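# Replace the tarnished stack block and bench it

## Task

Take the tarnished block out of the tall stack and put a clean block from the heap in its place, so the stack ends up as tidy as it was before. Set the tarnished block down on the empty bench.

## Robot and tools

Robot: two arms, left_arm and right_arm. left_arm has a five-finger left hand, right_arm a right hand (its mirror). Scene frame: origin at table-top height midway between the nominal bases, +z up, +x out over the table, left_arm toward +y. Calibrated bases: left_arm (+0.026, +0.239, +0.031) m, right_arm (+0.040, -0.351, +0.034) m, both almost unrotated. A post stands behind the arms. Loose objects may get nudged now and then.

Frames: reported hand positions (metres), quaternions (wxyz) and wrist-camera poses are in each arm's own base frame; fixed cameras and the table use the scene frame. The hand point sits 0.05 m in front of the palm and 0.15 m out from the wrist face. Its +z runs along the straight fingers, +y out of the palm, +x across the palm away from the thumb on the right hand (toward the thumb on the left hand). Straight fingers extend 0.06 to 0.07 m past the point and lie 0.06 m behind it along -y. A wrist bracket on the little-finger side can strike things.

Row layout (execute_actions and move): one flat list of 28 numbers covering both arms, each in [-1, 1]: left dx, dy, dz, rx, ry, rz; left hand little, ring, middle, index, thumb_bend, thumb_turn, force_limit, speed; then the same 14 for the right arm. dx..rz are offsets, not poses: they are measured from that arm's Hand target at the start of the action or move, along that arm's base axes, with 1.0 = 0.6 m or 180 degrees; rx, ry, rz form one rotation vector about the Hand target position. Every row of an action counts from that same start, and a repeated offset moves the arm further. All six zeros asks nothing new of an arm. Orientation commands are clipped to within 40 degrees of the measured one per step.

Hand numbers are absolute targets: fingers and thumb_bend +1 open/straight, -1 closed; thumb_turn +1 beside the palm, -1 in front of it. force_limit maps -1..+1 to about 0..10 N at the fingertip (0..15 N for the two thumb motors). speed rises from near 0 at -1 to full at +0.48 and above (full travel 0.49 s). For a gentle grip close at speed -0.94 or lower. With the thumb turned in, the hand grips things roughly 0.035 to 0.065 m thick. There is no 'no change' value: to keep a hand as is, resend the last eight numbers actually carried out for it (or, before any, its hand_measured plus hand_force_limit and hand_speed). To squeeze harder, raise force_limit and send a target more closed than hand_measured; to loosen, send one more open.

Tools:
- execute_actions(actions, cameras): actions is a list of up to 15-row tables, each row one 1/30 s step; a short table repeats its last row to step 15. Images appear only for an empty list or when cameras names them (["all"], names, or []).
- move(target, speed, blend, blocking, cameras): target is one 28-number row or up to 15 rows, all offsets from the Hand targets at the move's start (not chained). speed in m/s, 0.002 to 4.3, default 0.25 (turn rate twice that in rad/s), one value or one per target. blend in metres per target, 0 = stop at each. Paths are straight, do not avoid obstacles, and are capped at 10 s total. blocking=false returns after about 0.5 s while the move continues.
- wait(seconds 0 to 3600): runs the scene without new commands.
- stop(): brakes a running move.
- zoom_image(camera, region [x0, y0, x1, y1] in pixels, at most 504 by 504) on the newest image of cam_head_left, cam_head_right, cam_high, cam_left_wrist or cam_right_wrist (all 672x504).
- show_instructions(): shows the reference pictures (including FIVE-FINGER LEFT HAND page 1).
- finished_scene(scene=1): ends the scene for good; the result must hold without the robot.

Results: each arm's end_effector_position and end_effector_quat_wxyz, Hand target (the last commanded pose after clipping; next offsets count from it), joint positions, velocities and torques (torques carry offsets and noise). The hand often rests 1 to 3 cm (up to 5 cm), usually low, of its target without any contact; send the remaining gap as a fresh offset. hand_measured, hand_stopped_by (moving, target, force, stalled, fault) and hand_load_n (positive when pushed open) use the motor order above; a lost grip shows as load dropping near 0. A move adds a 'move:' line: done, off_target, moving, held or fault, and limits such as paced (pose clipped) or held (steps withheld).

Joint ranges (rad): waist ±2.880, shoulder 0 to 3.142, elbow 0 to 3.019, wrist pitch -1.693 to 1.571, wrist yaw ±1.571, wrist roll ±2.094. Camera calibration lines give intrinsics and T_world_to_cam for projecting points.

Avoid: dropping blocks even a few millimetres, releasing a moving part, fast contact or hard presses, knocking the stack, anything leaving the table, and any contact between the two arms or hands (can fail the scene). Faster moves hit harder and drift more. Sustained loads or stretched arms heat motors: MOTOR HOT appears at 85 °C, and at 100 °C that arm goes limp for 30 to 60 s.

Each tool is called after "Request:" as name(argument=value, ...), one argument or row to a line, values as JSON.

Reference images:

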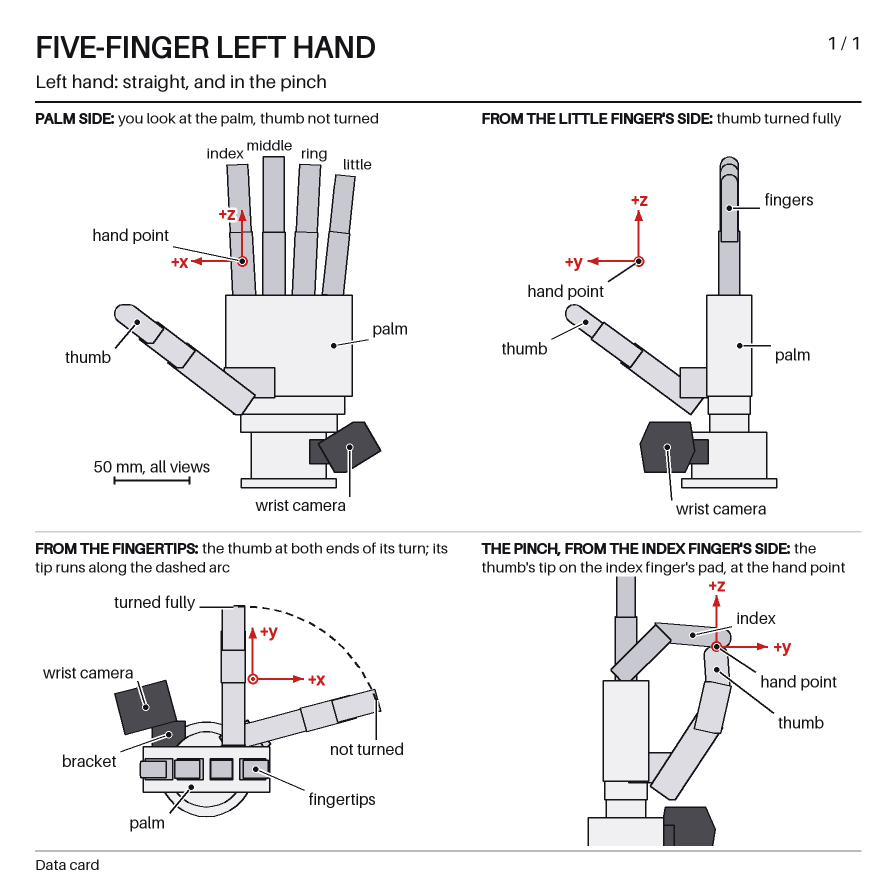

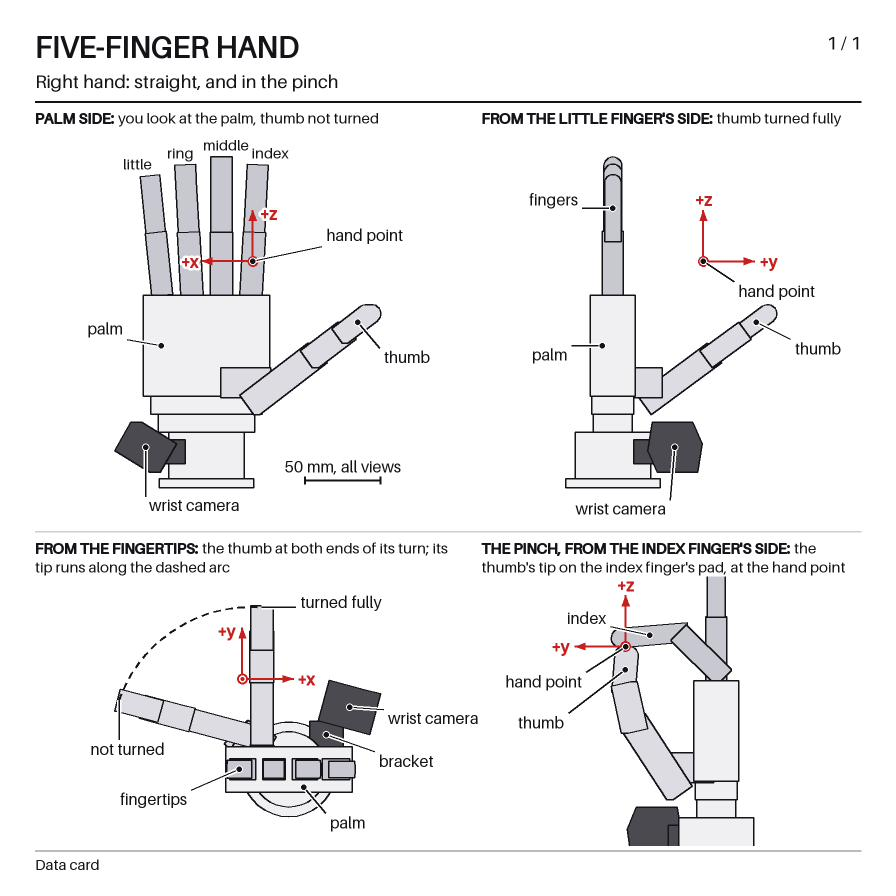

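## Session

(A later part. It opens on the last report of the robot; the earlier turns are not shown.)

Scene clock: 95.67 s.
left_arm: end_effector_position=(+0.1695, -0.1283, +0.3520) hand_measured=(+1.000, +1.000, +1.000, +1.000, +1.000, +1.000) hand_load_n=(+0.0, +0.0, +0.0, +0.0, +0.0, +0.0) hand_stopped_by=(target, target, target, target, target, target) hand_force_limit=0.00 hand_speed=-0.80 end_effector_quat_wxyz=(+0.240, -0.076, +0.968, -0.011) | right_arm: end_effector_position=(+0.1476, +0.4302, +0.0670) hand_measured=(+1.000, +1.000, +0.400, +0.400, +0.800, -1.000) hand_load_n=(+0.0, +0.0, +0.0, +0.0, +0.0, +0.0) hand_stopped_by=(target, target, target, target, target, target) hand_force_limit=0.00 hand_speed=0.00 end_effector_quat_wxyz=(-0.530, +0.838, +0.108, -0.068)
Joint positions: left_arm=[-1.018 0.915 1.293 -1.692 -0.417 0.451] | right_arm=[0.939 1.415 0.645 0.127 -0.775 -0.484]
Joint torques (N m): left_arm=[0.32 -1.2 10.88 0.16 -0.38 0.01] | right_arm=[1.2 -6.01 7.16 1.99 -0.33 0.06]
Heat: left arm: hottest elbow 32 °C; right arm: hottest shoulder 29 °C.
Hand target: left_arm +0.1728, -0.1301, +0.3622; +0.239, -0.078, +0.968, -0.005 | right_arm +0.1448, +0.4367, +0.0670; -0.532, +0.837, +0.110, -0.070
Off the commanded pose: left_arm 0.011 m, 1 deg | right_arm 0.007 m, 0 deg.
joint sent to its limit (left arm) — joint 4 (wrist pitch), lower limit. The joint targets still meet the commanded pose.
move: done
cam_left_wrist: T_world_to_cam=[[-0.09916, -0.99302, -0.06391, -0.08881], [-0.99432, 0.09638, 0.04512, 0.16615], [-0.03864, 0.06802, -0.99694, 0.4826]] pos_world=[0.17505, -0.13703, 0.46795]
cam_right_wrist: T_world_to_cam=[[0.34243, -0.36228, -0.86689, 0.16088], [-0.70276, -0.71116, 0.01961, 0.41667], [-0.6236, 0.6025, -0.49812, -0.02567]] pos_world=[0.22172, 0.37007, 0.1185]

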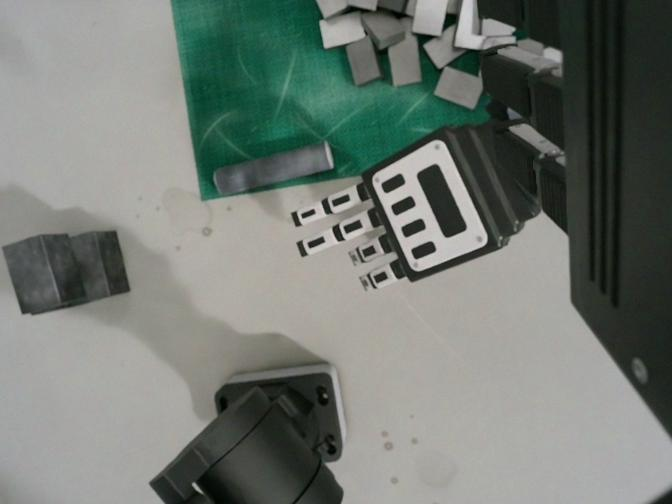

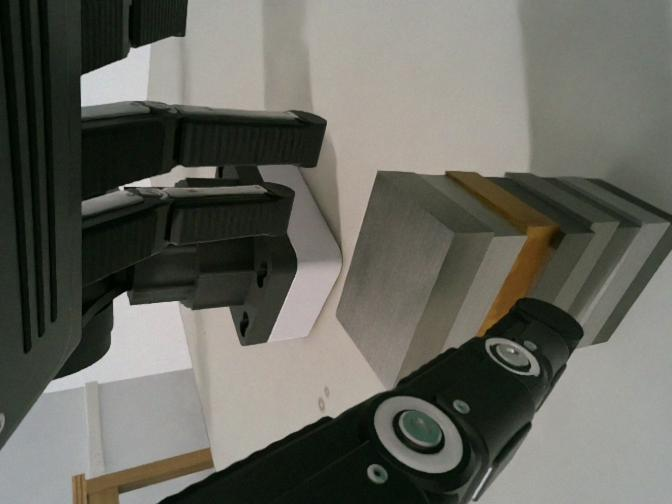

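Request:
zoom_image(
  camera="cam_right_wrist",
  region=[330, 150, 672, 400],
)

Scaled by 1.474 from the camera's image (finer frame: 960x720).

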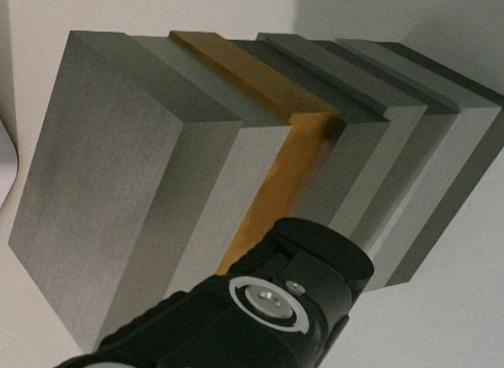

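Request:
zoom_image(
  camera="cam_left_wrist",
  region=[280, 110, 560, 320],
)

Scaled by 1.800 from the camera's image (finer frame: 960x720).

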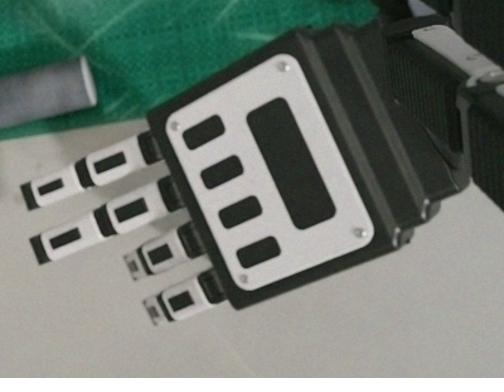

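Request:
move(
  target=[0,0,0,0,0,0,1,1,1,1,1,1,0,-0.8,-0.0033,-0.013,-0.03,0,0,0,1,1,0.4,0.4,0.8,-1,0,0],
  speed=0.05,
  cameras=["cam_left_wrist","cam_right_wrist"],
)

Request:
zoom_image(
  camera="cam_right_wrist",
  region=[280, 100, 672, 400],
)

Scene clock: 106.77 s.
left_arm: end_effector_position=(+0.1695, -0.1283, +0.3520) hand_measured=(+1.000, +1.000, +1.000, +1.000, +1.000, +1.000) hand_load_n=(+0.0, +0.0, +0.0, +0.0, +0.0, +0.0) hand_stopped_by=(target, target, target, target, target, target) hand_force_limit=0.00 hand_speed=-0.80 end_effector_quat_wxyz=(+0.240, -0.076, +0.968, -0.011) | right_arm: end_effector_position=(+0.1482, +0.4318, +0.0584) hand_measured=(+1.000, +1.000, +0.400, +0.400, +0.800, -1.000) hand_load_n=(+0.0, +0.0, +0.0, +0.0, +0.0, +0.0) hand_stopped_by=(target, target, target, target, target, target) hand_force_limit=0.00 hand_speed=0.00 end_effector_quat_wxyz=(-0.536, +0.834, +0.112, -0.063)
Joint positions: left_arm=[-1.018 0.915 1.293 -1.692 -0.417 0.451] | right_arm=[0.939 1.44 0.629 0.187 -0.778 -0.484]
Joint torques (N m): left_arm=[0.44 -1.2 11 0.25 -0.38 0.03] | right_arm=[1.49 -6.59 5.57 2.11 -0.53 0.06]
Heat: left arm: hottest elbow 32 °C; right arm: hottest shoulder 29 °C.
Hand target: left_arm +0.1728, -0.1301, +0.3622; +0.239, -0.078, +0.968, -0.005 | right_arm +0.1429, +0.4290, +0.0491; -0.532, +0.836, +0.110, -0.070
Off the commanded pose: left_arm 0.011 m, 1 deg | right_arm 0.011 m, 1 deg.
joint sent to its limit (left arm) — joint 4 (wrist pitch), lower limit. The joint targets still meet the commanded pose.
move: off_target (right_arm)
cam_left_wrist: T_world_to_cam=[[-0.09916, -0.99302, -0.06391, -0.08881], [-0.99432, 0.09638, 0.04512, 0.16615], [-0.03864, 0.06802, -0.99694, 0.4826]] pos_world=[0.17505, -0.13703, 0.46795]
cam_right_wrist: T_world_to_cam=[[0.35179, -0.34735, -0.86925, 0.14613], [-0.70136, -0.71281, 0.00099, 0.41993], [-0.61995, 0.60931, -0.49438, -0.03416]] pos_world=[0.22194, 0.3709, 0.10972]

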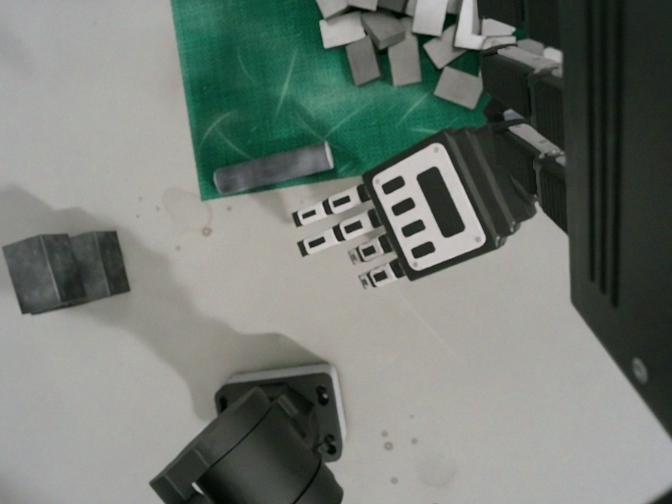

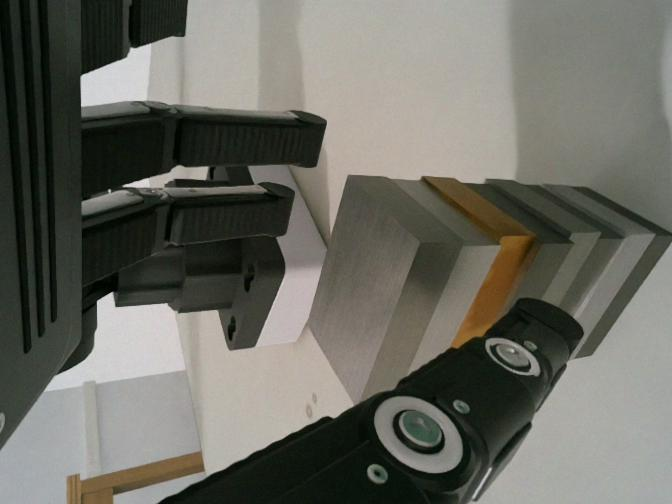

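Scaled by 1.286 from the camera's image (finer frame: 960x720).

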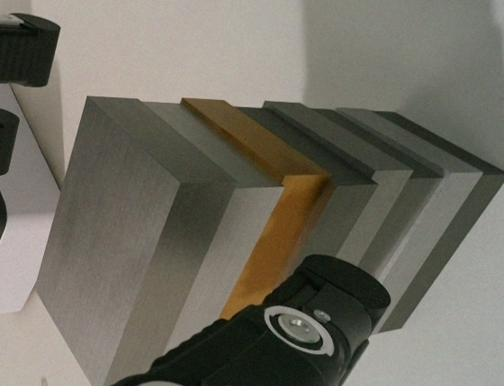

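Request:
execute_actions(
  actions=[
    [[0,0,0,0,0,0,1,1,1,1,1,1,0,-0.8,0,0,0,0,0,0,1,1,0.4,0.4,0.8,-1,0,0]],
    [[0,0,0,0,0,0,1,1,1,1,1,1,0,-0.8,0,0,0,0,0,0,1,1,0.4,0.4,0.8,-1,0,0]],
  ],
)

Scene clock: 109.43 s.
left_arm: end_effector_position=(+0.1695, -0.1283, +0.3520) hand_measured=(+1.000, +1.000, +1.000, +1.000, +1.000, +1.000) hand_load_n=(+0.0, +0.0, +0.0, +0.0, +0.0, +0.0) hand_stopped_by=(target, target, target, target, target, target) hand_force_limit=0.00 hand_speed=-0.80 end_effector_quat_wxyz=(+0.240, -0.076, +0.968, -0.011) | right_arm: end_effector_position=(+0.1482, +0.4318, +0.0584) hand_measured=(+1.000, +1.000, +0.400, +0.400, +0.800, -1.000) hand_load_n=(+0.0, +0.0, +0.0, +0.0, +0.0, +0.0) hand_stopped_by=(target, target, target, target, target, target) hand_force_limit=0.00 hand_speed=0.00 end_effector_quat_wxyz=(-0.536, +0.834, +0.112, -0.063)
Joint positions: left_arm=[-1.018 0.915 1.293 -1.692 -0.417 0.451] | right_arm=[0.939 1.44 0.629 0.187 -0.778 -0.484]
Joint torques (N m): left_arm=[0.5 -1.61 11.11 0.21 -0.4 -0.05] | right_arm=[1.44 -5.83 5.82 2.37 -0.5 0.07]
Heat: left arm: hottest elbow 32 °C; right arm: hottest shoulder 29 °C.
Hand target: left_arm +0.1728, -0.1301, +0.3622; +0.239, -0.078, +0.968, -0.005 | right_arm +0.1429, +0.4290, +0.0491; -0.532, +0.836, +0.110, -0.070
Off the commanded pose: left_arm 0.011 m, 1 deg | right_arm 0.011 m, 1 deg.
joint sent to its limit (left arm) — joint 4 (wrist pitch), lower limit. The joint targets still meet the commanded pose.

Request:
move(
  target=[0,0,0,0,0,0,1,1,1,1,1,1,0,-0.8,-0.0032,-0.0283,0,0,0,0,1,1,0.4,0.4,0.8,-1,0,0],
  speed=0.05,
)

Scene clock: 113.97 s.
left_arm: end_effector_position=(+0.1695, -0.1283, +0.3520) hand_measured=(+1.000, +1.000, +1.000, +1.000, +1.000, +1.000) hand_load_n=(+0.0, +0.0, +0.0, +0.0, +0.0, +0.0) hand_stopped_by=(target, target, target, target, target, target) hand_force_limit=0.00 hand_speed=-0.80 end_effector_quat_wxyz=(+0.240, -0.076, +0.968, -0.011) | right_arm: end_effector_position=(+0.1382, +0.4182, +0.0520) hand_measured=(+1.000, +1.000, +0.400, +0.400, +0.800, -1.000) hand_load_n=(+0.0, +0.0, +0.0, +0.0, +0.0, +0.0) hand_stopped_by=(target, target, target, target, target, target) hand_force_limit=0.00 hand_speed=0.00 end_effector_quat_wxyz=(-0.533, +0.835, +0.112, -0.074)
Joint positions: left_arm=[-1.018 0.915 1.293 -1.692 -0.417 0.451] | right_arm=[0.934 1.423 0.592 0.187 -0.797 -0.49]
Joint torques (N m): left_arm=[0.79 -1.85 11.07 0.39 -0.38 0.01] | right_arm=[-0.15 -7.36 5.55 1.58 -0.58 -0.1]
Heat: left arm: hottest elbow 32 °C; right arm: hottest shoulder 29 °C.
Hand target: left_arm +0.1728, -0.1301, +0.3622; +0.239, -0.078, +0.968, -0.005 | right_arm +0.1409, +0.4120, +0.0491; -0.532, +0.837, +0.110, -0.070
Off the commanded pose: left_arm 0.011 m, 1 deg | right_arm 0.007 m, 0 deg.
joint sent to its limit (left arm) — joint 4 (wrist pitch), lower limit. The joint targets still meet the commanded pose.
move: done

Request:
move(
  target=[0,0,0,0,0,0,1,1,1,1,1,1,0,-0.8,0.0118,0.02,-0.0218,0,0,0,1,1,0.4,0.4,0.8,-1,0,0],
  speed=0.05,
  cameras=["cam_left_wrist","cam_right_wrist"],
)

Request:
zoom_image(
  camera="cam_right_wrist",
  region=[280, 100, 672, 400],
)

Scene clock: 116.17 s.
left_arm: end_effector_position=(+0.1695, -0.1283, +0.3520) hand_measured=(+1.000, +1.000, +1.000, +1.000, +1.000, +1.000) hand_load_n=(+0.0, +0.0, +0.0, +0.0, -0.5, +0.0) hand_stopped_by=(target, target, target, target, target, target) hand_force_limit=0.00 hand_speed=-0.80 end_effector_quat_wxyz=(+0.240, -0.076, +0.968, -0.011) | right_arm: end_effector_position=(+0.1392, +0.4194, +0.0349) hand_measured=(+1.000, +1.000, +0.400, +0.400, +0.800, -1.000) hand_load_n=(+0.0, +0.0, +0.0, +0.0, +0.0, +0.0) hand_stopped_by=(target, target, target, target, target, target) hand_force_limit=0.00 hand_speed=0.00 end_effector_quat_wxyz=(-0.527, +0.839, +0.109, -0.079)
Joint positions: left_arm=[-1.018 0.915 1.293 -1.692 -0.417 0.451] | right_arm=[0.934 1.477 0.592 0.221 -0.797 -0.49]
Joint torques (N m): left_arm=[0.38 -1.14 11.08 0.18 -0.38 -0.02] | right_arm=[0.73 -6.36 6.82 2.24 -0.42 -0.09]
Heat: left arm: hottest elbow 32 °C; right arm: hottest shoulder 29 °C.
Hand target: left_arm +0.1728, -0.1301, +0.3622; +0.239, -0.078, +0.968, -0.005 | right_arm +0.1480, +0.4240, +0.0359; -0.532, +0.837, +0.110, -0.070
Off the commanded pose: left_arm 0.011 m, 1 deg | right_arm 0.010 m, 1 deg.
joint sent to its limit (left arm) — joint 4 (wrist pitch), lower limit. The joint targets still meet the commanded pose.
move: done
cam_left_wrist: T_world_to_cam=[[-0.09916, -0.99302, -0.06391, -0.08881], [-0.99432, 0.09638, 0.04512, 0.16615], [-0.03864, 0.06802, -0.99694, 0.4826]] pos_world=[0.17505, -0.13703, 0.46795]
cam_right_wrist: T_world_to_cam=[[0.33189, -0.36435, -0.87011, 0.1346], [-0.69219, -0.72073, 0.03777, 0.40554], [-0.64088, 0.58975, -0.4914, -0.0329]] pos_world=[0.21495, 0.36072, 0.08563]

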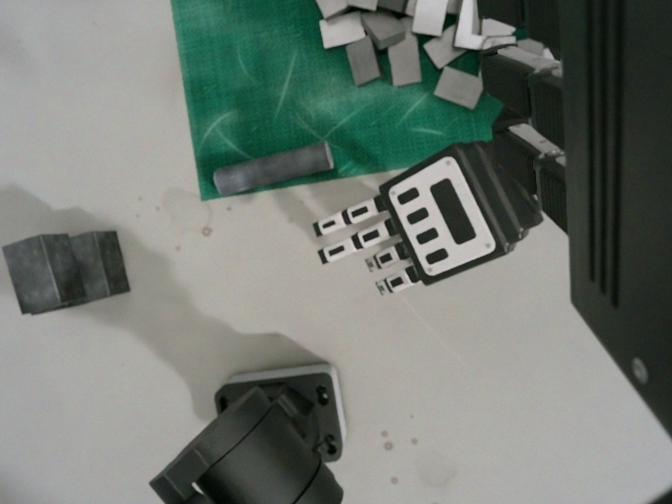

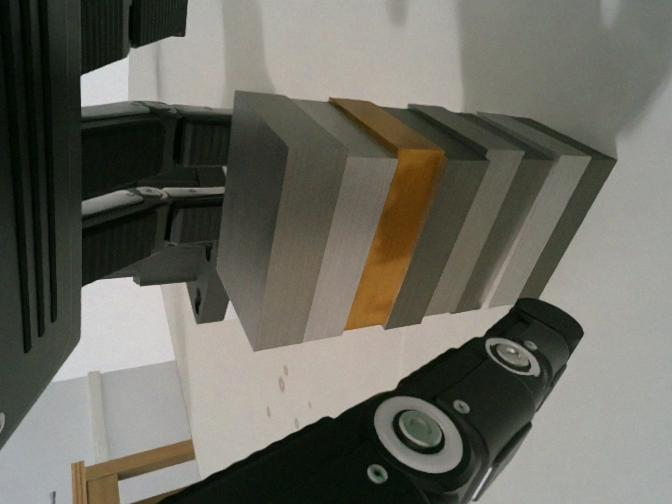

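Scaled by 1.286 from the camera's image (finer frame: 960x720).

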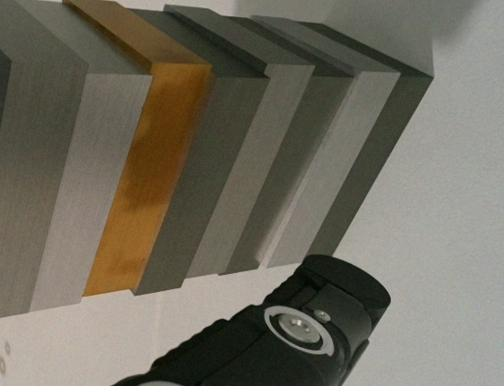

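Request:
move(
  target=[0,0,0,0,0,0,1,1,1,1,1,1,0,-0.8,0.0083,-0.002,0.015,0,0,0,1,1,0.4,0.4,0.8,-1,0,0],
  speed=0.05,
  cameras=["cam_right_wrist"],
)

Scene clock: 121.40 s.
left_arm: end_effector_position=(+0.1695, -0.1283, +0.3520) hand_measured=(+1.000, +1.000, +1.000, +1.000, +1.000, +1.000) hand_load_n=(+0.0, +0.0, +0.0, +0.0, +0.0, +0.0) hand_stopped_by=(target, target, target, target, target, target) hand_force_limit=0.00 hand_speed=-0.80 end_effector_quat_wxyz=(+0.240, -0.076, +0.968, -0.011) | right_arm: end_effector_position=(+0.1406, +0.4154, +0.0344) hand_measured=(+1.000, +1.000, +0.400, +0.400, +0.800, -1.000) hand_load_n=(+0.0, +0.0, +0.0, +0.0, +0.0, +0.0) hand_stopped_by=(target, target, target, target, target, target) hand_force_limit=0.00 hand_speed=0.00 end_effector_quat_wxyz=(-0.524, +0.841, +0.106, -0.082)
Joint positions: left_arm=[-1.018 0.915 1.293 -1.692 -0.417 0.451] | right_arm=[0.924 1.473 0.592 0.201 -0.803 -0.497]
Joint torques (N m): left_arm=[0.03 -1.73 10.92 0.29 -0.4 0.01] | right_arm=[-0.32 -7.88 7.84 1.42 -0.58 -0.11]
Heat: left arm: hottest elbow 32 °C; right arm: hottest shoulder 29 °C.
Hand target: left_arm +0.1728, -0.1301, +0.3622; +0.239, -0.078, +0.968, -0.005 | right_arm +0.1530, +0.4228, +0.0450; -0.532, +0.837, +0.110, -0.070
Off the commanded pose: left_arm 0.011 m, 1 deg | right_arm 0.018 m, 2 deg.
joint sent to its limit (left arm) — joint 4 (wrist pitch), lower limit. The joint targets still meet the commanded pose.
move: off_target (right_arm)
cam_right_wrist: T_world_to_cam=[[0.32518, -0.37233, -0.86927, 0.13639], [-0.69302, -0.71926, 0.04883, 0.40277], [-0.64341, 0.58654, -0.49193, -0.02818]] pos_world=[0.21664, 0.35701, 0.08503]

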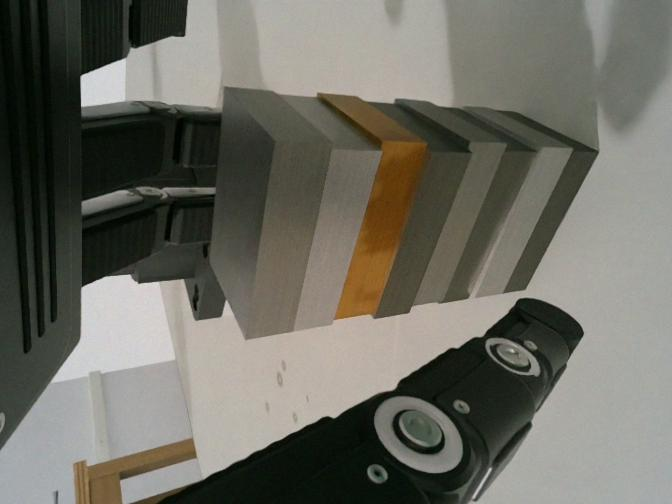

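Request:
move(
  target=[0,0,0,0,0,0,1,1,1,1,1,1,0,-0.8,0.0067,0.0083,0.0117,0,0,0,1,1,0.4,0.4,0.8,-1,0,0],
  speed=0.05,
  cameras=["cam_right_wrist"],
)

Scene clock: 123.63 s.
left_arm: end_effector_position=(+0.1695, -0.1283, +0.3520) hand_measured=(+1.000, +1.000, +1.000, +1.000, +1.000, +1.000) hand_load_n=(+0.0, +0.0, +0.0, +0.0, +0.0, +0.0) hand_stopped_by=(target, target, target, target, target, target) hand_force_limit=0.00 hand_speed=-0.80 end_effector_quat_wxyz=(+0.240, -0.076, +0.968, -0.011) | right_arm: end_effector_position=(+0.1405, +0.4153, +0.0368) hand_measured=(+1.000, +1.000, +0.400, +0.400, +0.800, -1.000) hand_load_n=(+0.0, +0.0, +0.0, +0.0, +0.0, +0.0) hand_stopped_by=(target, target, target, target, target, target) hand_force_limit=0.00 hand_speed=0.00 end_effector_quat_wxyz=(-0.521, +0.843, +0.104, -0.086)
Joint positions: left_arm=[-1.018 0.915 1.293 -1.692 -0.417 0.451] | right_arm=[0.924 1.468 0.601 0.173 -0.804 -0.498]
Joint torques (N m): left_arm=[0.21 -0.73 11.02 0.24 -0.36 0] | right_arm=[-0.21 -7.88 9.03 1.51 -0.55 -0.06]
Heat: left arm: hottest elbow 32 °C; right arm: hottest shoulder 29 °C.
Hand target: left_arm +0.1728, -0.1301, +0.3622; +0.239, -0.078, +0.968, -0.005 | right_arm +0.1570, +0.4278, +0.0520; -0.532, +0.837, +0.110, -0.070
Off the commanded pose: left_arm 0.011 m, 1 deg | right_arm 0.026 m, 2 deg.
joint sent to its limit (left arm) — joint 4 (wrist pitch), lower limit. The joint targets still meet the commanded pose.
move: off_target (right_arm)
cam_right_wrist: T_world_to_cam=[[0.31958, -0.38039, -0.86786, 0.14259], [-0.69208, -0.71929, 0.06041, 0.40205], [-0.64722, 0.58132, -0.49313, -0.02419]] pos_world=[0.21703, 0.35749, 0.08753]

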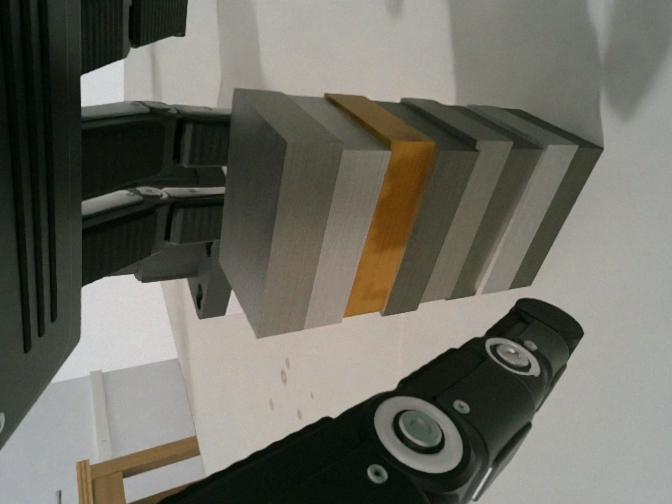

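Request:
move(
  target=[0,0,0,0,0,0,1,1,1,1,1,1,0,-0.8,0.005,0.005,0.0083,0,0,0,1,1,0.4,0.4,0.8,-1,0,0],
  speed=0.05,
)

Scene clock: 126.57 s.
left_arm: end_effector_position=(+0.1695, -0.1283, +0.3520) hand_measured=(+1.000, +1.000, +1.000, +1.000, +1.000, +1.000) hand_load_n=(+0.0, +0.0, +0.0, +0.0, +0.0, +0.0) hand_stopped_by=(target, target, target, target, target, target) hand_force_limit=0.00 hand_speed=-0.80 end_effector_quat_wxyz=(+0.240, -0.076, +0.968, -0.011) | right_arm: end_effector_position=(+0.1435, +0.4187, +0.0418) hand_measured=(+1.000, +1.000, +0.400, +0.400, +0.800, -1.000) hand_load_n=(+0.0, +0.0, +0.0, +0.0, +0.0, +0.0) hand_stopped_by=(target, target, target, target, target, target) hand_force_limit=0.00 hand_speed=0.00 end_effector_quat_wxyz=(-0.521, +0.843, +0.104, -0.086)
Joint positions: left_arm=[-1.018 0.915 1.293 -1.692 -0.417 0.451] | right_arm=[0.923 1.465 0.618 0.154 -0.805 -0.499]
Joint torques (N m): left_arm=[0.21 -1.14 11.12 0.06 -0.37 0.01] | right_arm=[-0.85 -7.41 8.76 1.31 -0.64 -0.1]
Heat: left arm: hottest elbow 32 °C; right arm: hottest elbow 30 °C.
Hand target: left_arm +0.1728, -0.1301, +0.3622; +0.239, -0.078, +0.968, -0.005 | right_arm +0.1600, +0.4308, +0.0569; -0.532, +0.837, +0.110, -0.070
Off the commanded pose: left_arm 0.011 m, 1 deg | right_arm 0.026 m, 2 deg.
joint sent to its limit (left arm) — joint 4 (wrist pitch), lower limit. The joint targets still meet the commanded pose.
move: off_target (right_arm)

Request:
wait(
  seconds=0.1,
  cameras=["cam_right_wrist","cam_left_wrist"],
)

Scene clock: 127.23 s.
left_arm: end_effector_position=(+0.1695, -0.1283, +0.3520) hand_measured=(+1.000, +1.000, +1.000, +1.000, +1.000, +1.000) hand_load_n=(+0.0, +0.0, +0.0, +0.0, +0.0, +0.0) hand_stopped_by=(target, target, target, target, target, target) hand_force_limit=0.00 hand_speed=-0.80 end_effector_quat_wxyz=(+0.240, -0.076, +0.968, -0.011) | right_arm: end_effector_position=(+0.1435, +0.4186, +0.0417) hand_measured=(+1.000, +1.000, +0.400, +0.400, +0.800, -1.000) hand_load_n=(+0.0, +0.0, +0.0, +0.0, +0.0, +0.0) hand_stopped_by=(target, target, target, target, target, target) hand_force_limit=0.00 hand_speed=0.00 end_effector_quat_wxyz=(-0.521, +0.843, +0.104, -0.086)
Joint positions: left_arm=[-1.018 0.915 1.293 -1.692 -0.417 0.451] | right_arm=[0.923 1.465 0.618 0.153 -0.805 -0.5]
Joint torques (N m): left_arm=[0.15 -1.67 11.06 0.16 -0.36 -0.05] | right_arm=[0.15 -7.41 9.07 1.26 -0.61 -0.09]
Heat: left arm: hottest elbow 32 °C; right arm: hottest elbow 30 °C.
Hand target: left_arm +0.1728, -0.1301, +0.3622; +0.239, -0.078, +0.968, -0.005 | right_arm +0.1600, +0.4307, +0.0569; -0.532, +0.837, +0.110, -0.070
Off the commanded pose: left_arm 0.011 m, 1 deg | right_arm 0.026 m, 2 deg.
wait: 0.10 s; at rest from the start
cam_left_wrist: T_world_to_cam=[[-0.09916, -0.99302, -0.06391, -0.08881], [-0.99432, 0.09638, 0.04512, 0.16615], [-0.03864, 0.06802, -0.99694, 0.4826]] pos_world=[0.17505, -0.13703, 0.46795]
cam_right_wrist: T_world_to_cam=[[0.32005, -0.38006, -0.86782, 0.14691], [-0.69177, -0.71962, 0.06003, 0.40629], [-0.64732, 0.58112, -0.49323, -0.02165]] pos_world=[0.22002, 0.36079, 0.09243]
Images, in order (width x height): cam_left_wrist 672x504, cam_right_wrist 672x504.

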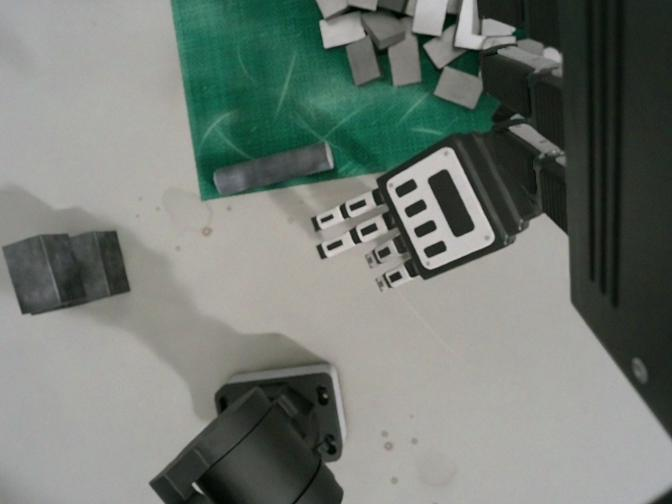

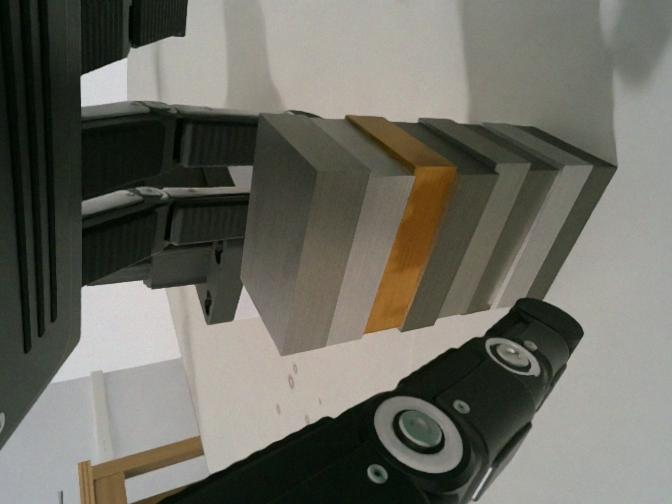

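Request:
move(
  target=[0,0,0,0,0,0,1,1,1,1,1,1,0,-0.8,0,0,0,0,0,0,1,1,0.4,0.4,0.5,-1,-0.8,-0.7],
  cameras=["cam_right_wrist"],
)

Request:
zoom_image(
  camera="cam_right_wrist",
  region=[230, 80, 622, 380],
)

Scene clock: 129.03 s.
left_arm: end_effector_position=(+0.1695, -0.1283, +0.3520) hand_measured=(+1.000, +1.000, +1.000, +1.000, +1.000, +1.000) hand_load_n=(+0.0, +0.0, +0.0, +0.0, -0.5, +0.0) hand_stopped_by=(target, target, target, target, target, target) hand_force_limit=0.00 hand_speed=-0.80 end_effector_quat_wxyz=(+0.240, -0.076, +0.968, -0.011) | right_arm: end_effector_position=(+0.1435, +0.4186, +0.0417) hand_measured=(+1.000, +1.000, +0.400, +0.400, +0.500, -1.000) hand_load_n=(-0.5, +0.0, +0.0, +0.0, +0.0, +0.0) hand_stopped_by=(target, target, target, target, target, target) hand_force_limit=-0.80 hand_speed=-0.70 end_effector_quat_wxyz=(-0.521, +0.843, +0.104, -0.086)
Joint positions: left_arm=[-1.018 0.915 1.293 -1.692 -0.417 0.451] | right_arm=[0.923 1.465 0.618 0.153 -0.805 -0.5]
Joint torques (N m): left_arm=[0.5 -1.96 11 0.18 -0.33 -0.05] | right_arm=[-0.85 -7.3 9.09 1.26 -0.55 -0.11]
Heat: left arm: hottest elbow 32 °C; right arm: hottest elbow 30 °C.
Hand target: left_arm +0.1728, -0.1301, +0.3622; +0.239, -0.078, +0.968, -0.005 | right_arm +0.1600, +0.4307, +0.0569; -0.532, +0.837, +0.110, -0.070
Off the commanded pose: left_arm 0.011 m, 1 deg | right_arm 0.025 m, 2 deg.
joint sent to its limit (left arm) — joint 4 (wrist pitch), lower limit. The joint targets still meet the commanded pose.
move: done
cam_right_wrist: T_world_to_cam=[[0.32005, -0.38006, -0.86782, 0.14691], [-0.69177, -0.71962, 0.06003, 0.40629], [-0.64732, 0.58112, -0.49323, -0.02165]] pos_world=[0.22002, 0.36079, 0.09243]

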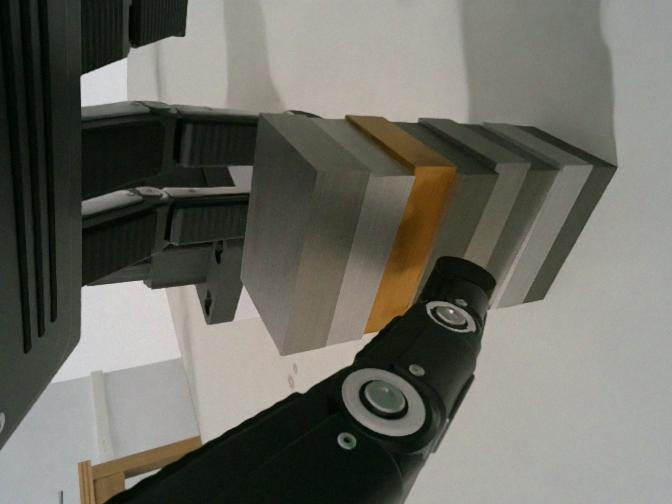

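Scaled by 1.286 from the camera's image (finer frame: 960x720).

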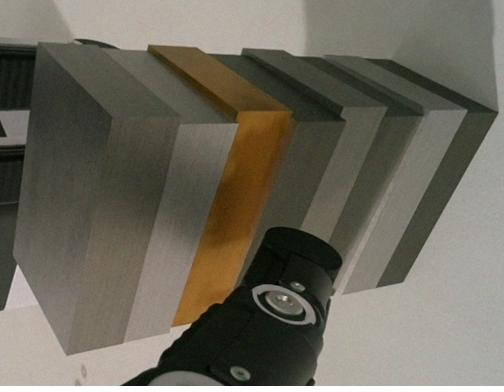

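Request:
move(
  target=[0,0,0,0,0,0,1,1,1,1,1,1,0,-0.8,0,0,0,0,0,0,1,1,0.4,0.4,0.4,-1,-0.8,-0.9],
  cameras=["cam_right_wrist"],
)

Request:
zoom_image(
  camera="cam_right_wrist",
  region=[230, 80, 622, 380],
)

Scene clock: 131.37 s.
left_arm: end_effector_position=(+0.1695, -0.1283, +0.3520) hand_measured=(+1.000, +1.000, +1.000, +1.000, +1.000, +1.000) hand_load_n=(+0.0, +0.0, +0.0, +0.0, -0.5, +0.0) hand_stopped_by=(target, target, target, target, target, target) hand_force_limit=0.00 hand_speed=-0.80 end_effector_quat_wxyz=(+0.240, -0.076, +0.968, -0.011) | right_arm: end_effector_position=(+0.1435, +0.4186, +0.0417) hand_measured=(+1.000, +1.000, +0.400, +0.400, +0.400, -1.000) hand_load_n=(+0.0, +0.0, +0.0, +0.0, +0.5, +0.0) hand_stopped_by=(target, target, target, target, target, target) hand_force_limit=-0.80 hand_speed=-0.90 end_effector_quat_wxyz=(-0.521, +0.843, +0.104, -0.086)
Joint positions: left_arm=[-1.018 0.915 1.293 -1.692 -0.417 0.451] | right_arm=[0.923 1.465 0.618 0.153 -0.805 -0.5]
Joint torques (N m): left_arm=[0.56 -1.03 11.26 0.21 -0.37 0] | right_arm=[0.03 -8.18 8.8 1.26 -0.62 -0.1]
Heat: left arm: hottest elbow 32 °C; right arm: hottest elbow 30 °C.
Hand target: left_arm +0.1728, -0.1301, +0.3622; +0.239, -0.078, +0.968, -0.005 | right_arm +0.1600, +0.4307, +0.0569; -0.532, +0.837, +0.110, -0.070
Off the commanded pose: left_arm 0.011 m, 1 deg | right_arm 0.025 m, 2 deg.
joint sent to its limit (left arm) — joint 4 (wrist pitch), lower limit. The joint targets still meet the commanded pose.
move: done
cam_right_wrist: T_world_to_cam=[[0.32005, -0.38006, -0.86782, 0.14691], [-0.69177, -0.71962, 0.06003, 0.40629], [-0.64732, 0.58112, -0.49323, -0.02165]] pos_world=[0.22002, 0.36079, 0.09243]

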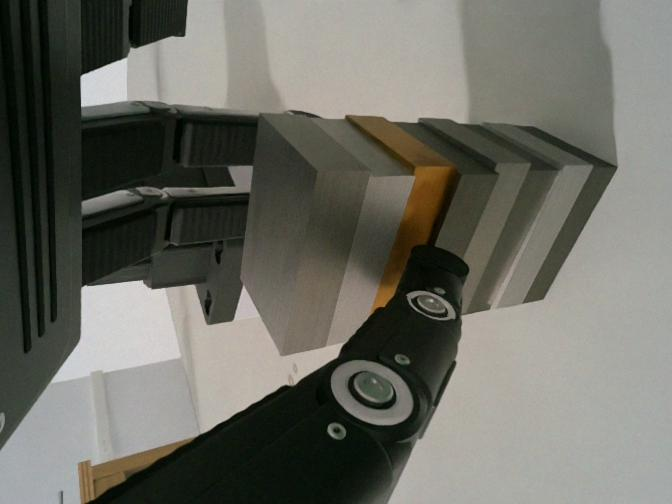

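Scaled by 1.286 from the camera's image (finer frame: 960x720).

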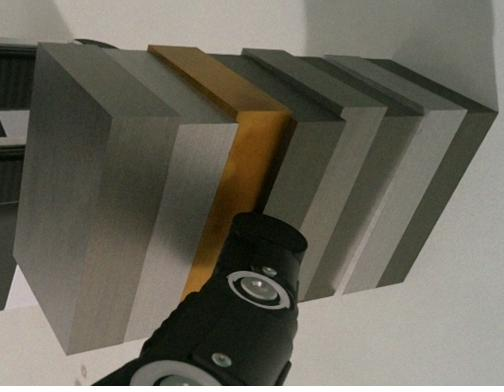

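Request:
move(
  target=[
    [0,0,0,0,0,0,1,1,1,1,1,1,0,-0.8,0,0,0,0,0,0,1,1,0.15,0.15,0.37,-1,-0.8,-0.9],
  ],
  cameras=["cam_right_wrist"],
)

Request:
zoom_image(
  camera="cam_right_wrist",
  region=[180, 80, 622, 380],
)

Scene clock: 134.40 s.
left_arm: end_effector_position=(+0.1695, -0.1283, +0.3520) hand_measured=(+1.000, +1.000, +1.000, +1.000, +1.000, +1.000) hand_load_n=(+0.0, +0.0, +0.0, +0.0, +0.0, +0.0) hand_stopped_by=(target, target, target, target, target, target) hand_force_limit=0.00 hand_speed=-0.80 end_effector_quat_wxyz=(+0.240, -0.076, +0.968, -0.011) | right_arm: end_effector_position=(+0.1435, +0.4186, +0.0417) hand_measured=(+1.000, +1.000, +0.150, +0.150, +0.370, -1.000) hand_load_n=(+0.0, +0.0, +0.0, +0.0, +0.0, +0.0) hand_stopped_by=(target, target, target, target, target, target) hand_force_limit=-0.80 hand_speed=-0.90 end_effector_quat_wxyz=(-0.521, +0.843, +0.104, -0.086)
Joint positions: left_arm=[-1.018 0.915 1.293 -1.692 -0.417 0.451] | right_arm=[0.923 1.465 0.618 0.153 -0.805 -0.5]
Joint torques (N m): left_arm=[0.44 -1.73 11.02 0.32 -0.35 -0.04] | right_arm=[-0.26 -7.18 9.13 1.44 -0.58 -0.06]
Heat: left arm: hottest elbow 33 °C; right arm: hottest elbow 30 °C.
Hand target: left_arm +0.1728, -0.1301, +0.3622; +0.239, -0.078, +0.968, -0.005 | right_arm +0.1600, +0.4307, +0.0569; -0.532, +0.837, +0.110, -0.070
Off the commanded pose: left_arm 0.011 m, 1 deg | right_arm 0.025 m, 2 deg.
joint sent to its limit (left arm) — joint 4 (wrist pitch), lower limit. The joint targets still meet the commanded pose.
move: done
cam_right_wrist: T_world_to_cam=[[0.32005, -0.38006, -0.86782, 0.14691], [-0.69177, -0.71962, 0.06003, 0.40629], [-0.64732, 0.58112, -0.49323, -0.02165]] pos_world=[0.22002, 0.36079, 0.09243]

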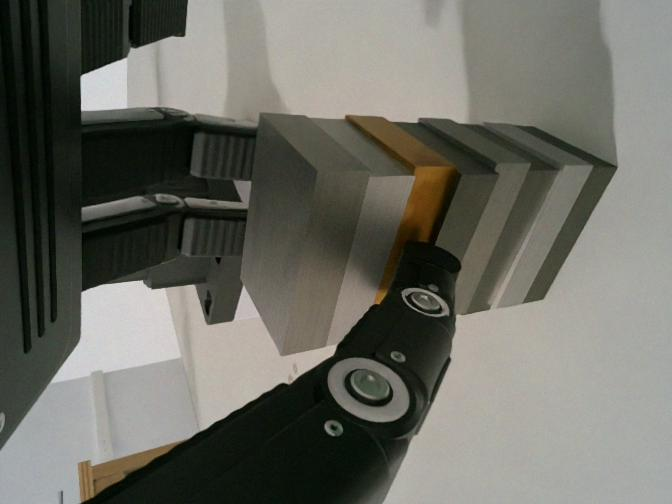

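Scaled by 1.140 from the camera's image (finer frame: 960x720).

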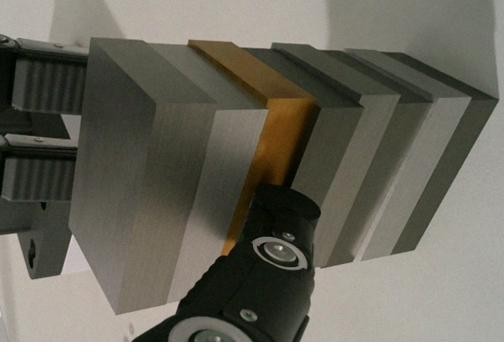

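Request:
move(
  target=[
    [0,0,0,0,0,0,1,1,1,1,1,1,0,-0.8,0,0,0,0,0,0,1,1,-0.3,-0.3,0.37,-1,-0.6,-0.94],
  ],
  cameras=["cam_right_wrist"],
)

Request:
zoom_image(
  camera="cam_right_wrist",
  region=[180, 80, 622, 380],
)

Scene clock: 136.67 s.
left_arm: end_effector_position=(+0.1695, -0.1283, +0.3520) hand_measured=(+1.000, +1.000, +1.000, +1.000, +1.000, +1.000) hand_load_n=(+0.0, +0.0, +0.0, -0.5, +0.0, +0.0) hand_stopped_by=(target, target, target, target, target, target) hand_force_limit=0.00 hand_speed=-0.80 end_effector_quat_wxyz=(+0.240, -0.076, +0.968, -0.011) | right_arm: end_effector_position=(+0.1431, +0.4185, +0.0418) hand_measured=(+1.000, +1.000, +0.038, +0.026, +0.370, -1.000) hand_load_n=(+0.0, +0.0, +2.0, +2.0, +2.0, +0.0) hand_stopped_by=(target, target, force, force, target, target) hand_force_limit=-0.60 hand_speed=-0.94 end_effector_quat_wxyz=(-0.521, +0.843, +0.104, -0.087)
Joint positions: left_arm=[-1.018 0.915 1.293 -1.692 -0.417 0.451] | right_arm=[0.923 1.465 0.618 0.153 -0.807 -0.5]
Joint velocities: left_arm=[-0.015 -0.005 -0.002 -0.007 0.037 -0.168] | right_arm=[within noise]
Joint torques (N m): left_arm=[0.09 -1.08 11.06 0.09 -0.33 0] | right_arm=[-0.26 -7.36 8.92 1.48 -0.49 -0.09]
Heat: left arm: hottest elbow 33 °C; right arm: hottest elbow 30 °C.
Hand target: left_arm +0.1728, -0.1301, +0.3622; +0.239, -0.078, +0.968, -0.005 | right_arm +0.1599, +0.4307, +0.0569; -0.532, +0.837, +0.110, -0.070
Off the commanded pose: left_arm 0.011 m, 1 deg | right_arm 0.026 m, 2 deg.
joint sent to its limit (left arm) — joint 4 (wrist pitch), lower limit. The joint targets still meet the commanded pose.
move: done
cam_right_wrist: T_world_to_cam=[[0.31944, -0.37923, -0.86841, 0.1469], [-0.69066, -0.72063, 0.06064, 0.40614], [-0.6488, 0.58041, -0.49212, -0.02136]] pos_world=[0.21972, 0.36078, 0.09243]

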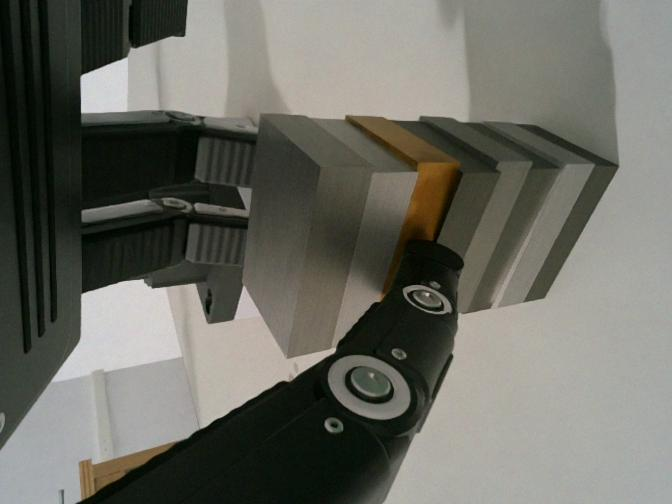

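Scaled by 1.140 from the camera's image (finer frame: 960x720).

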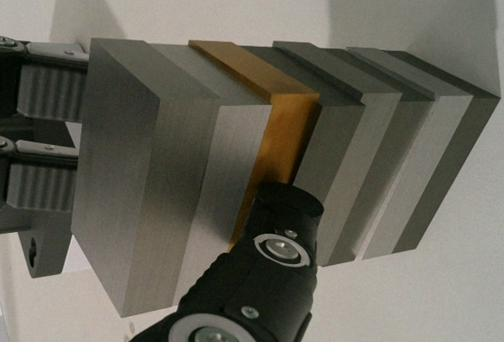

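Request:
move(
  target=[
    [0,0,0,0,0,0,1,1,1,1,1,1,0,-0.8,0,0,0,0,0,0,1,1,-0.4,-0.4,0.37,-1,-0.2,-0.94],
  ],
  cameras=["cam_right_wrist"],
)

Request:
zoom_image(
  camera="cam_right_wrist",
  region=[180, 80, 622, 380],
)

Scene clock: 138.17 s.
left_arm: end_effector_position=(+0.1695, -0.1283, +0.3520) hand_measured=(+1.000, +1.000, +1.000, +1.000, +1.000, +1.000) hand_load_n=(+0.0, +0.0, -0.5, +0.0, +0.0, +0.0) hand_stopped_by=(target, target, target, target, target, target) hand_force_limit=0.00 hand_speed=-0.80 end_effector_quat_wxyz=(+0.240, -0.076, +0.968, -0.011) | right_arm: end_effector_position=(+0.1430, +0.4186, +0.0422) hand_measured=(+1.000, +1.000, +0.024, +0.006, +0.372, -1.000) hand_load_n=(+0.0, +0.0, +4.5, +4.0, +6.0, +0.0) hand_stopped_by=(target, target, force, force, target, target) hand_force_limit=-0.20 hand_speed=-0.94 end_effector_quat_wxyz=(-0.521, +0.843, +0.105, -0.087)
Joint positions: left_arm=[-1.018 0.915 1.293 -1.692 -0.417 0.451] | right_arm=[0.923 1.464 0.618 0.153 -0.808 -0.5]
Joint torques (N m): left_arm=[0.15 -1.49 11.23 0.39 -0.37 -0.05] | right_arm=[-0.09 -7.47 8.88 1.33 -0.46 -0.08]
Heat: left arm: hottest elbow 33 °C; right arm: hottest elbow 30 °C.
Hand target: left_arm +0.1728, -0.1301, +0.3622; +0.239, -0.078, +0.968, -0.005 | right_arm +0.1600, +0.4307, +0.0569; -0.532, +0.837, +0.110, -0.070
Off the commanded pose: left_arm 0.011 m, 1 deg | right_arm 0.026 m, 2 deg.
joint sent to its limit (left arm) — joint 4 (wrist pitch), lower limit. The joint targets still meet the commanded pose.
move: done
cam_right_wrist: T_world_to_cam=[[0.3197, -0.37804, -0.86884, 0.14679], [-0.69002, -0.7213, 0.05994, 0.40629], [-0.64935, 0.58035, -0.49146, -0.02126]] pos_world=[0.21962, 0.36088, 0.09273]

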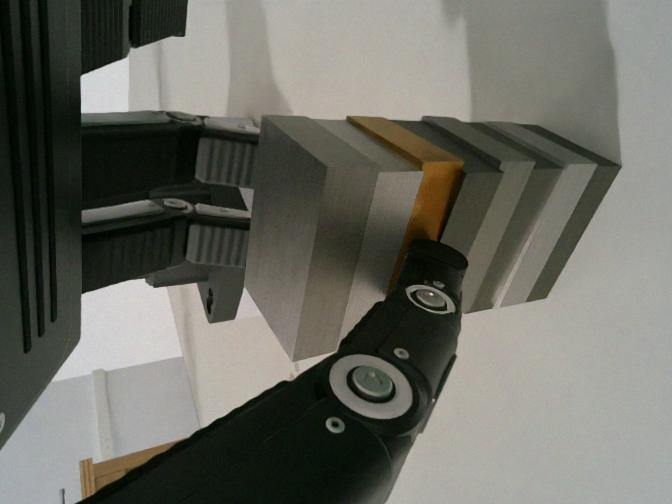

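Scaled by 1.140 from the camera's image (finer frame: 960x720).

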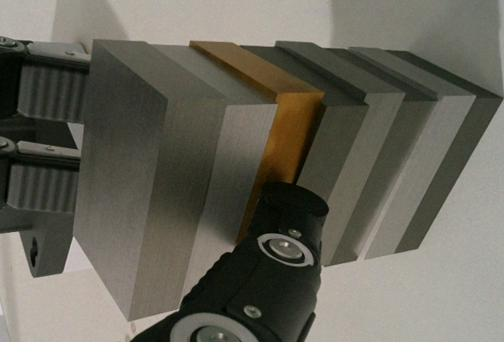

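Request:
move(
  target=[
    [0,0,0,0,0,0,1,1,1,1,1,1,0,-0.8,-0.025,-0.018,0.01,0,0,0,1,1,-0.4,-0.4,0.37,-1,-0.2,-0.94],
    [0,0,0,0,0,0,1,1,1,1,1,1,0,-0.8,-0.025,-0.018,0.09,0,0,0,1,1,-0.4,-0.4,0.37,-1,-0.2,-0.94],
  ],
  cameras=["cam_right_wrist","cam_left_wrist"],
  speed=0.05,
  blend=[0.005,0],
)

Scene clock: 141.60 s.
left_arm: end_effector_position=(+0.1695, -0.1283, +0.3520) hand_measured=(+1.000, +1.000, +1.000, +1.000, +1.000, +1.000) hand_load_n=(+0.0, +0.0, +0.0, +0.0, +0.0, +0.0) hand_stopped_by=(target, target, target, target, target, target) hand_force_limit=0.00 hand_speed=-0.80 end_effector_quat_wxyz=(+0.240, -0.076, +0.968, -0.011) | right_arm: end_effector_position=(+0.1311, +0.3993, +0.0804) hand_measured=(+1.000, +1.000, +0.024, +0.006, +0.372, -1.000) hand_load_n=(+0.0, +0.0, +3.5, +2.5, +7.5, +0.0) hand_stopped_by=(target, target, force, force, target, target) hand_force_limit=-0.20 hand_speed=-0.94 end_effector_quat_wxyz=(-0.510, +0.850, +0.096, -0.089)
Joint positions: left_arm=[-1.018 0.915 1.293 -1.692 -0.417 0.451] | right_arm=[0.923 1.306 0.618 -0.033 -0.792 -0.5]
Joint torques (N m): left_arm=[-0.15 -2.08 11.02 0.17 -0.35 0.02] | right_arm=[0.79 -7.12 11.02 1.51 -0.68 -0.02]
Heat: left arm: hottest elbow 33 °C; right arm: hottest elbow 31 °C.
Hand target: left_arm +0.1728, -0.1301, +0.3622; +0.239, -0.078, +0.968, -0.005 | right_arm +0.1450, +0.4199, +0.1109; -0.532, +0.837, +0.110, -0.070
Off the commanded pose: left_arm 0.011 m, 1 deg | right_arm 0.039 m, 4 deg.
joint sent to its limit (left arm) — joint 4 (wrist pitch), lower limit. The joint targets still meet the commanded pose.
move: off_target (right_arm)
cam_left_wrist: T_world_to_cam=[[-0.09916, -0.99302, -0.06391, -0.08881], [-0.99432, 0.09638, 0.04512, 0.16615], [-0.03864, 0.06802, -0.99694, 0.4826]] pos_world=[0.17505, -0.13703, 0.46795]
cam_right_wrist: T_world_to_cam=[[0.30743, -0.40673, -0.86027, 0.18883], [-0.6981, -0.71075, 0.08656, 0.37664], [-0.64664, 0.57394, -0.50244, 0.00409]] pos_world=[0.20752, 0.34215, 0.1319]
Images, in order (width x height): cam_left_wrist 672x504, cam_right_wrist 672x504.

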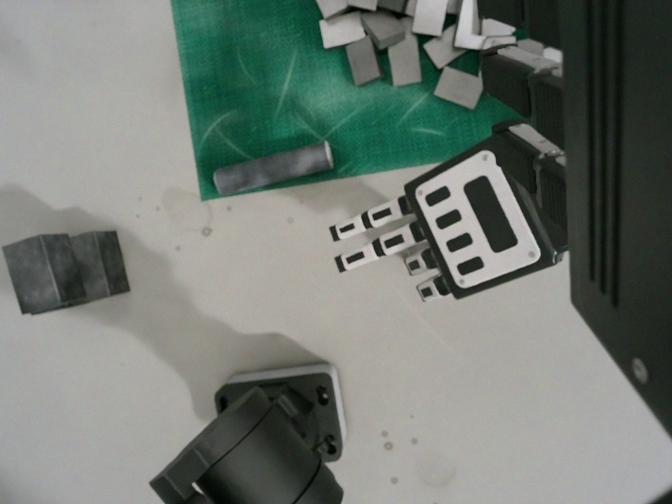

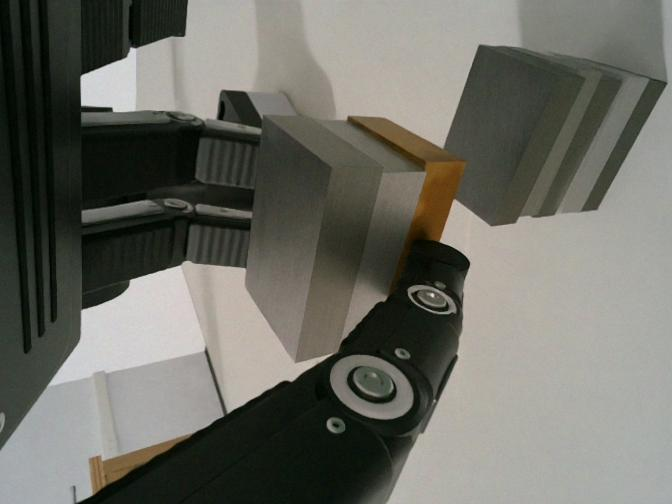

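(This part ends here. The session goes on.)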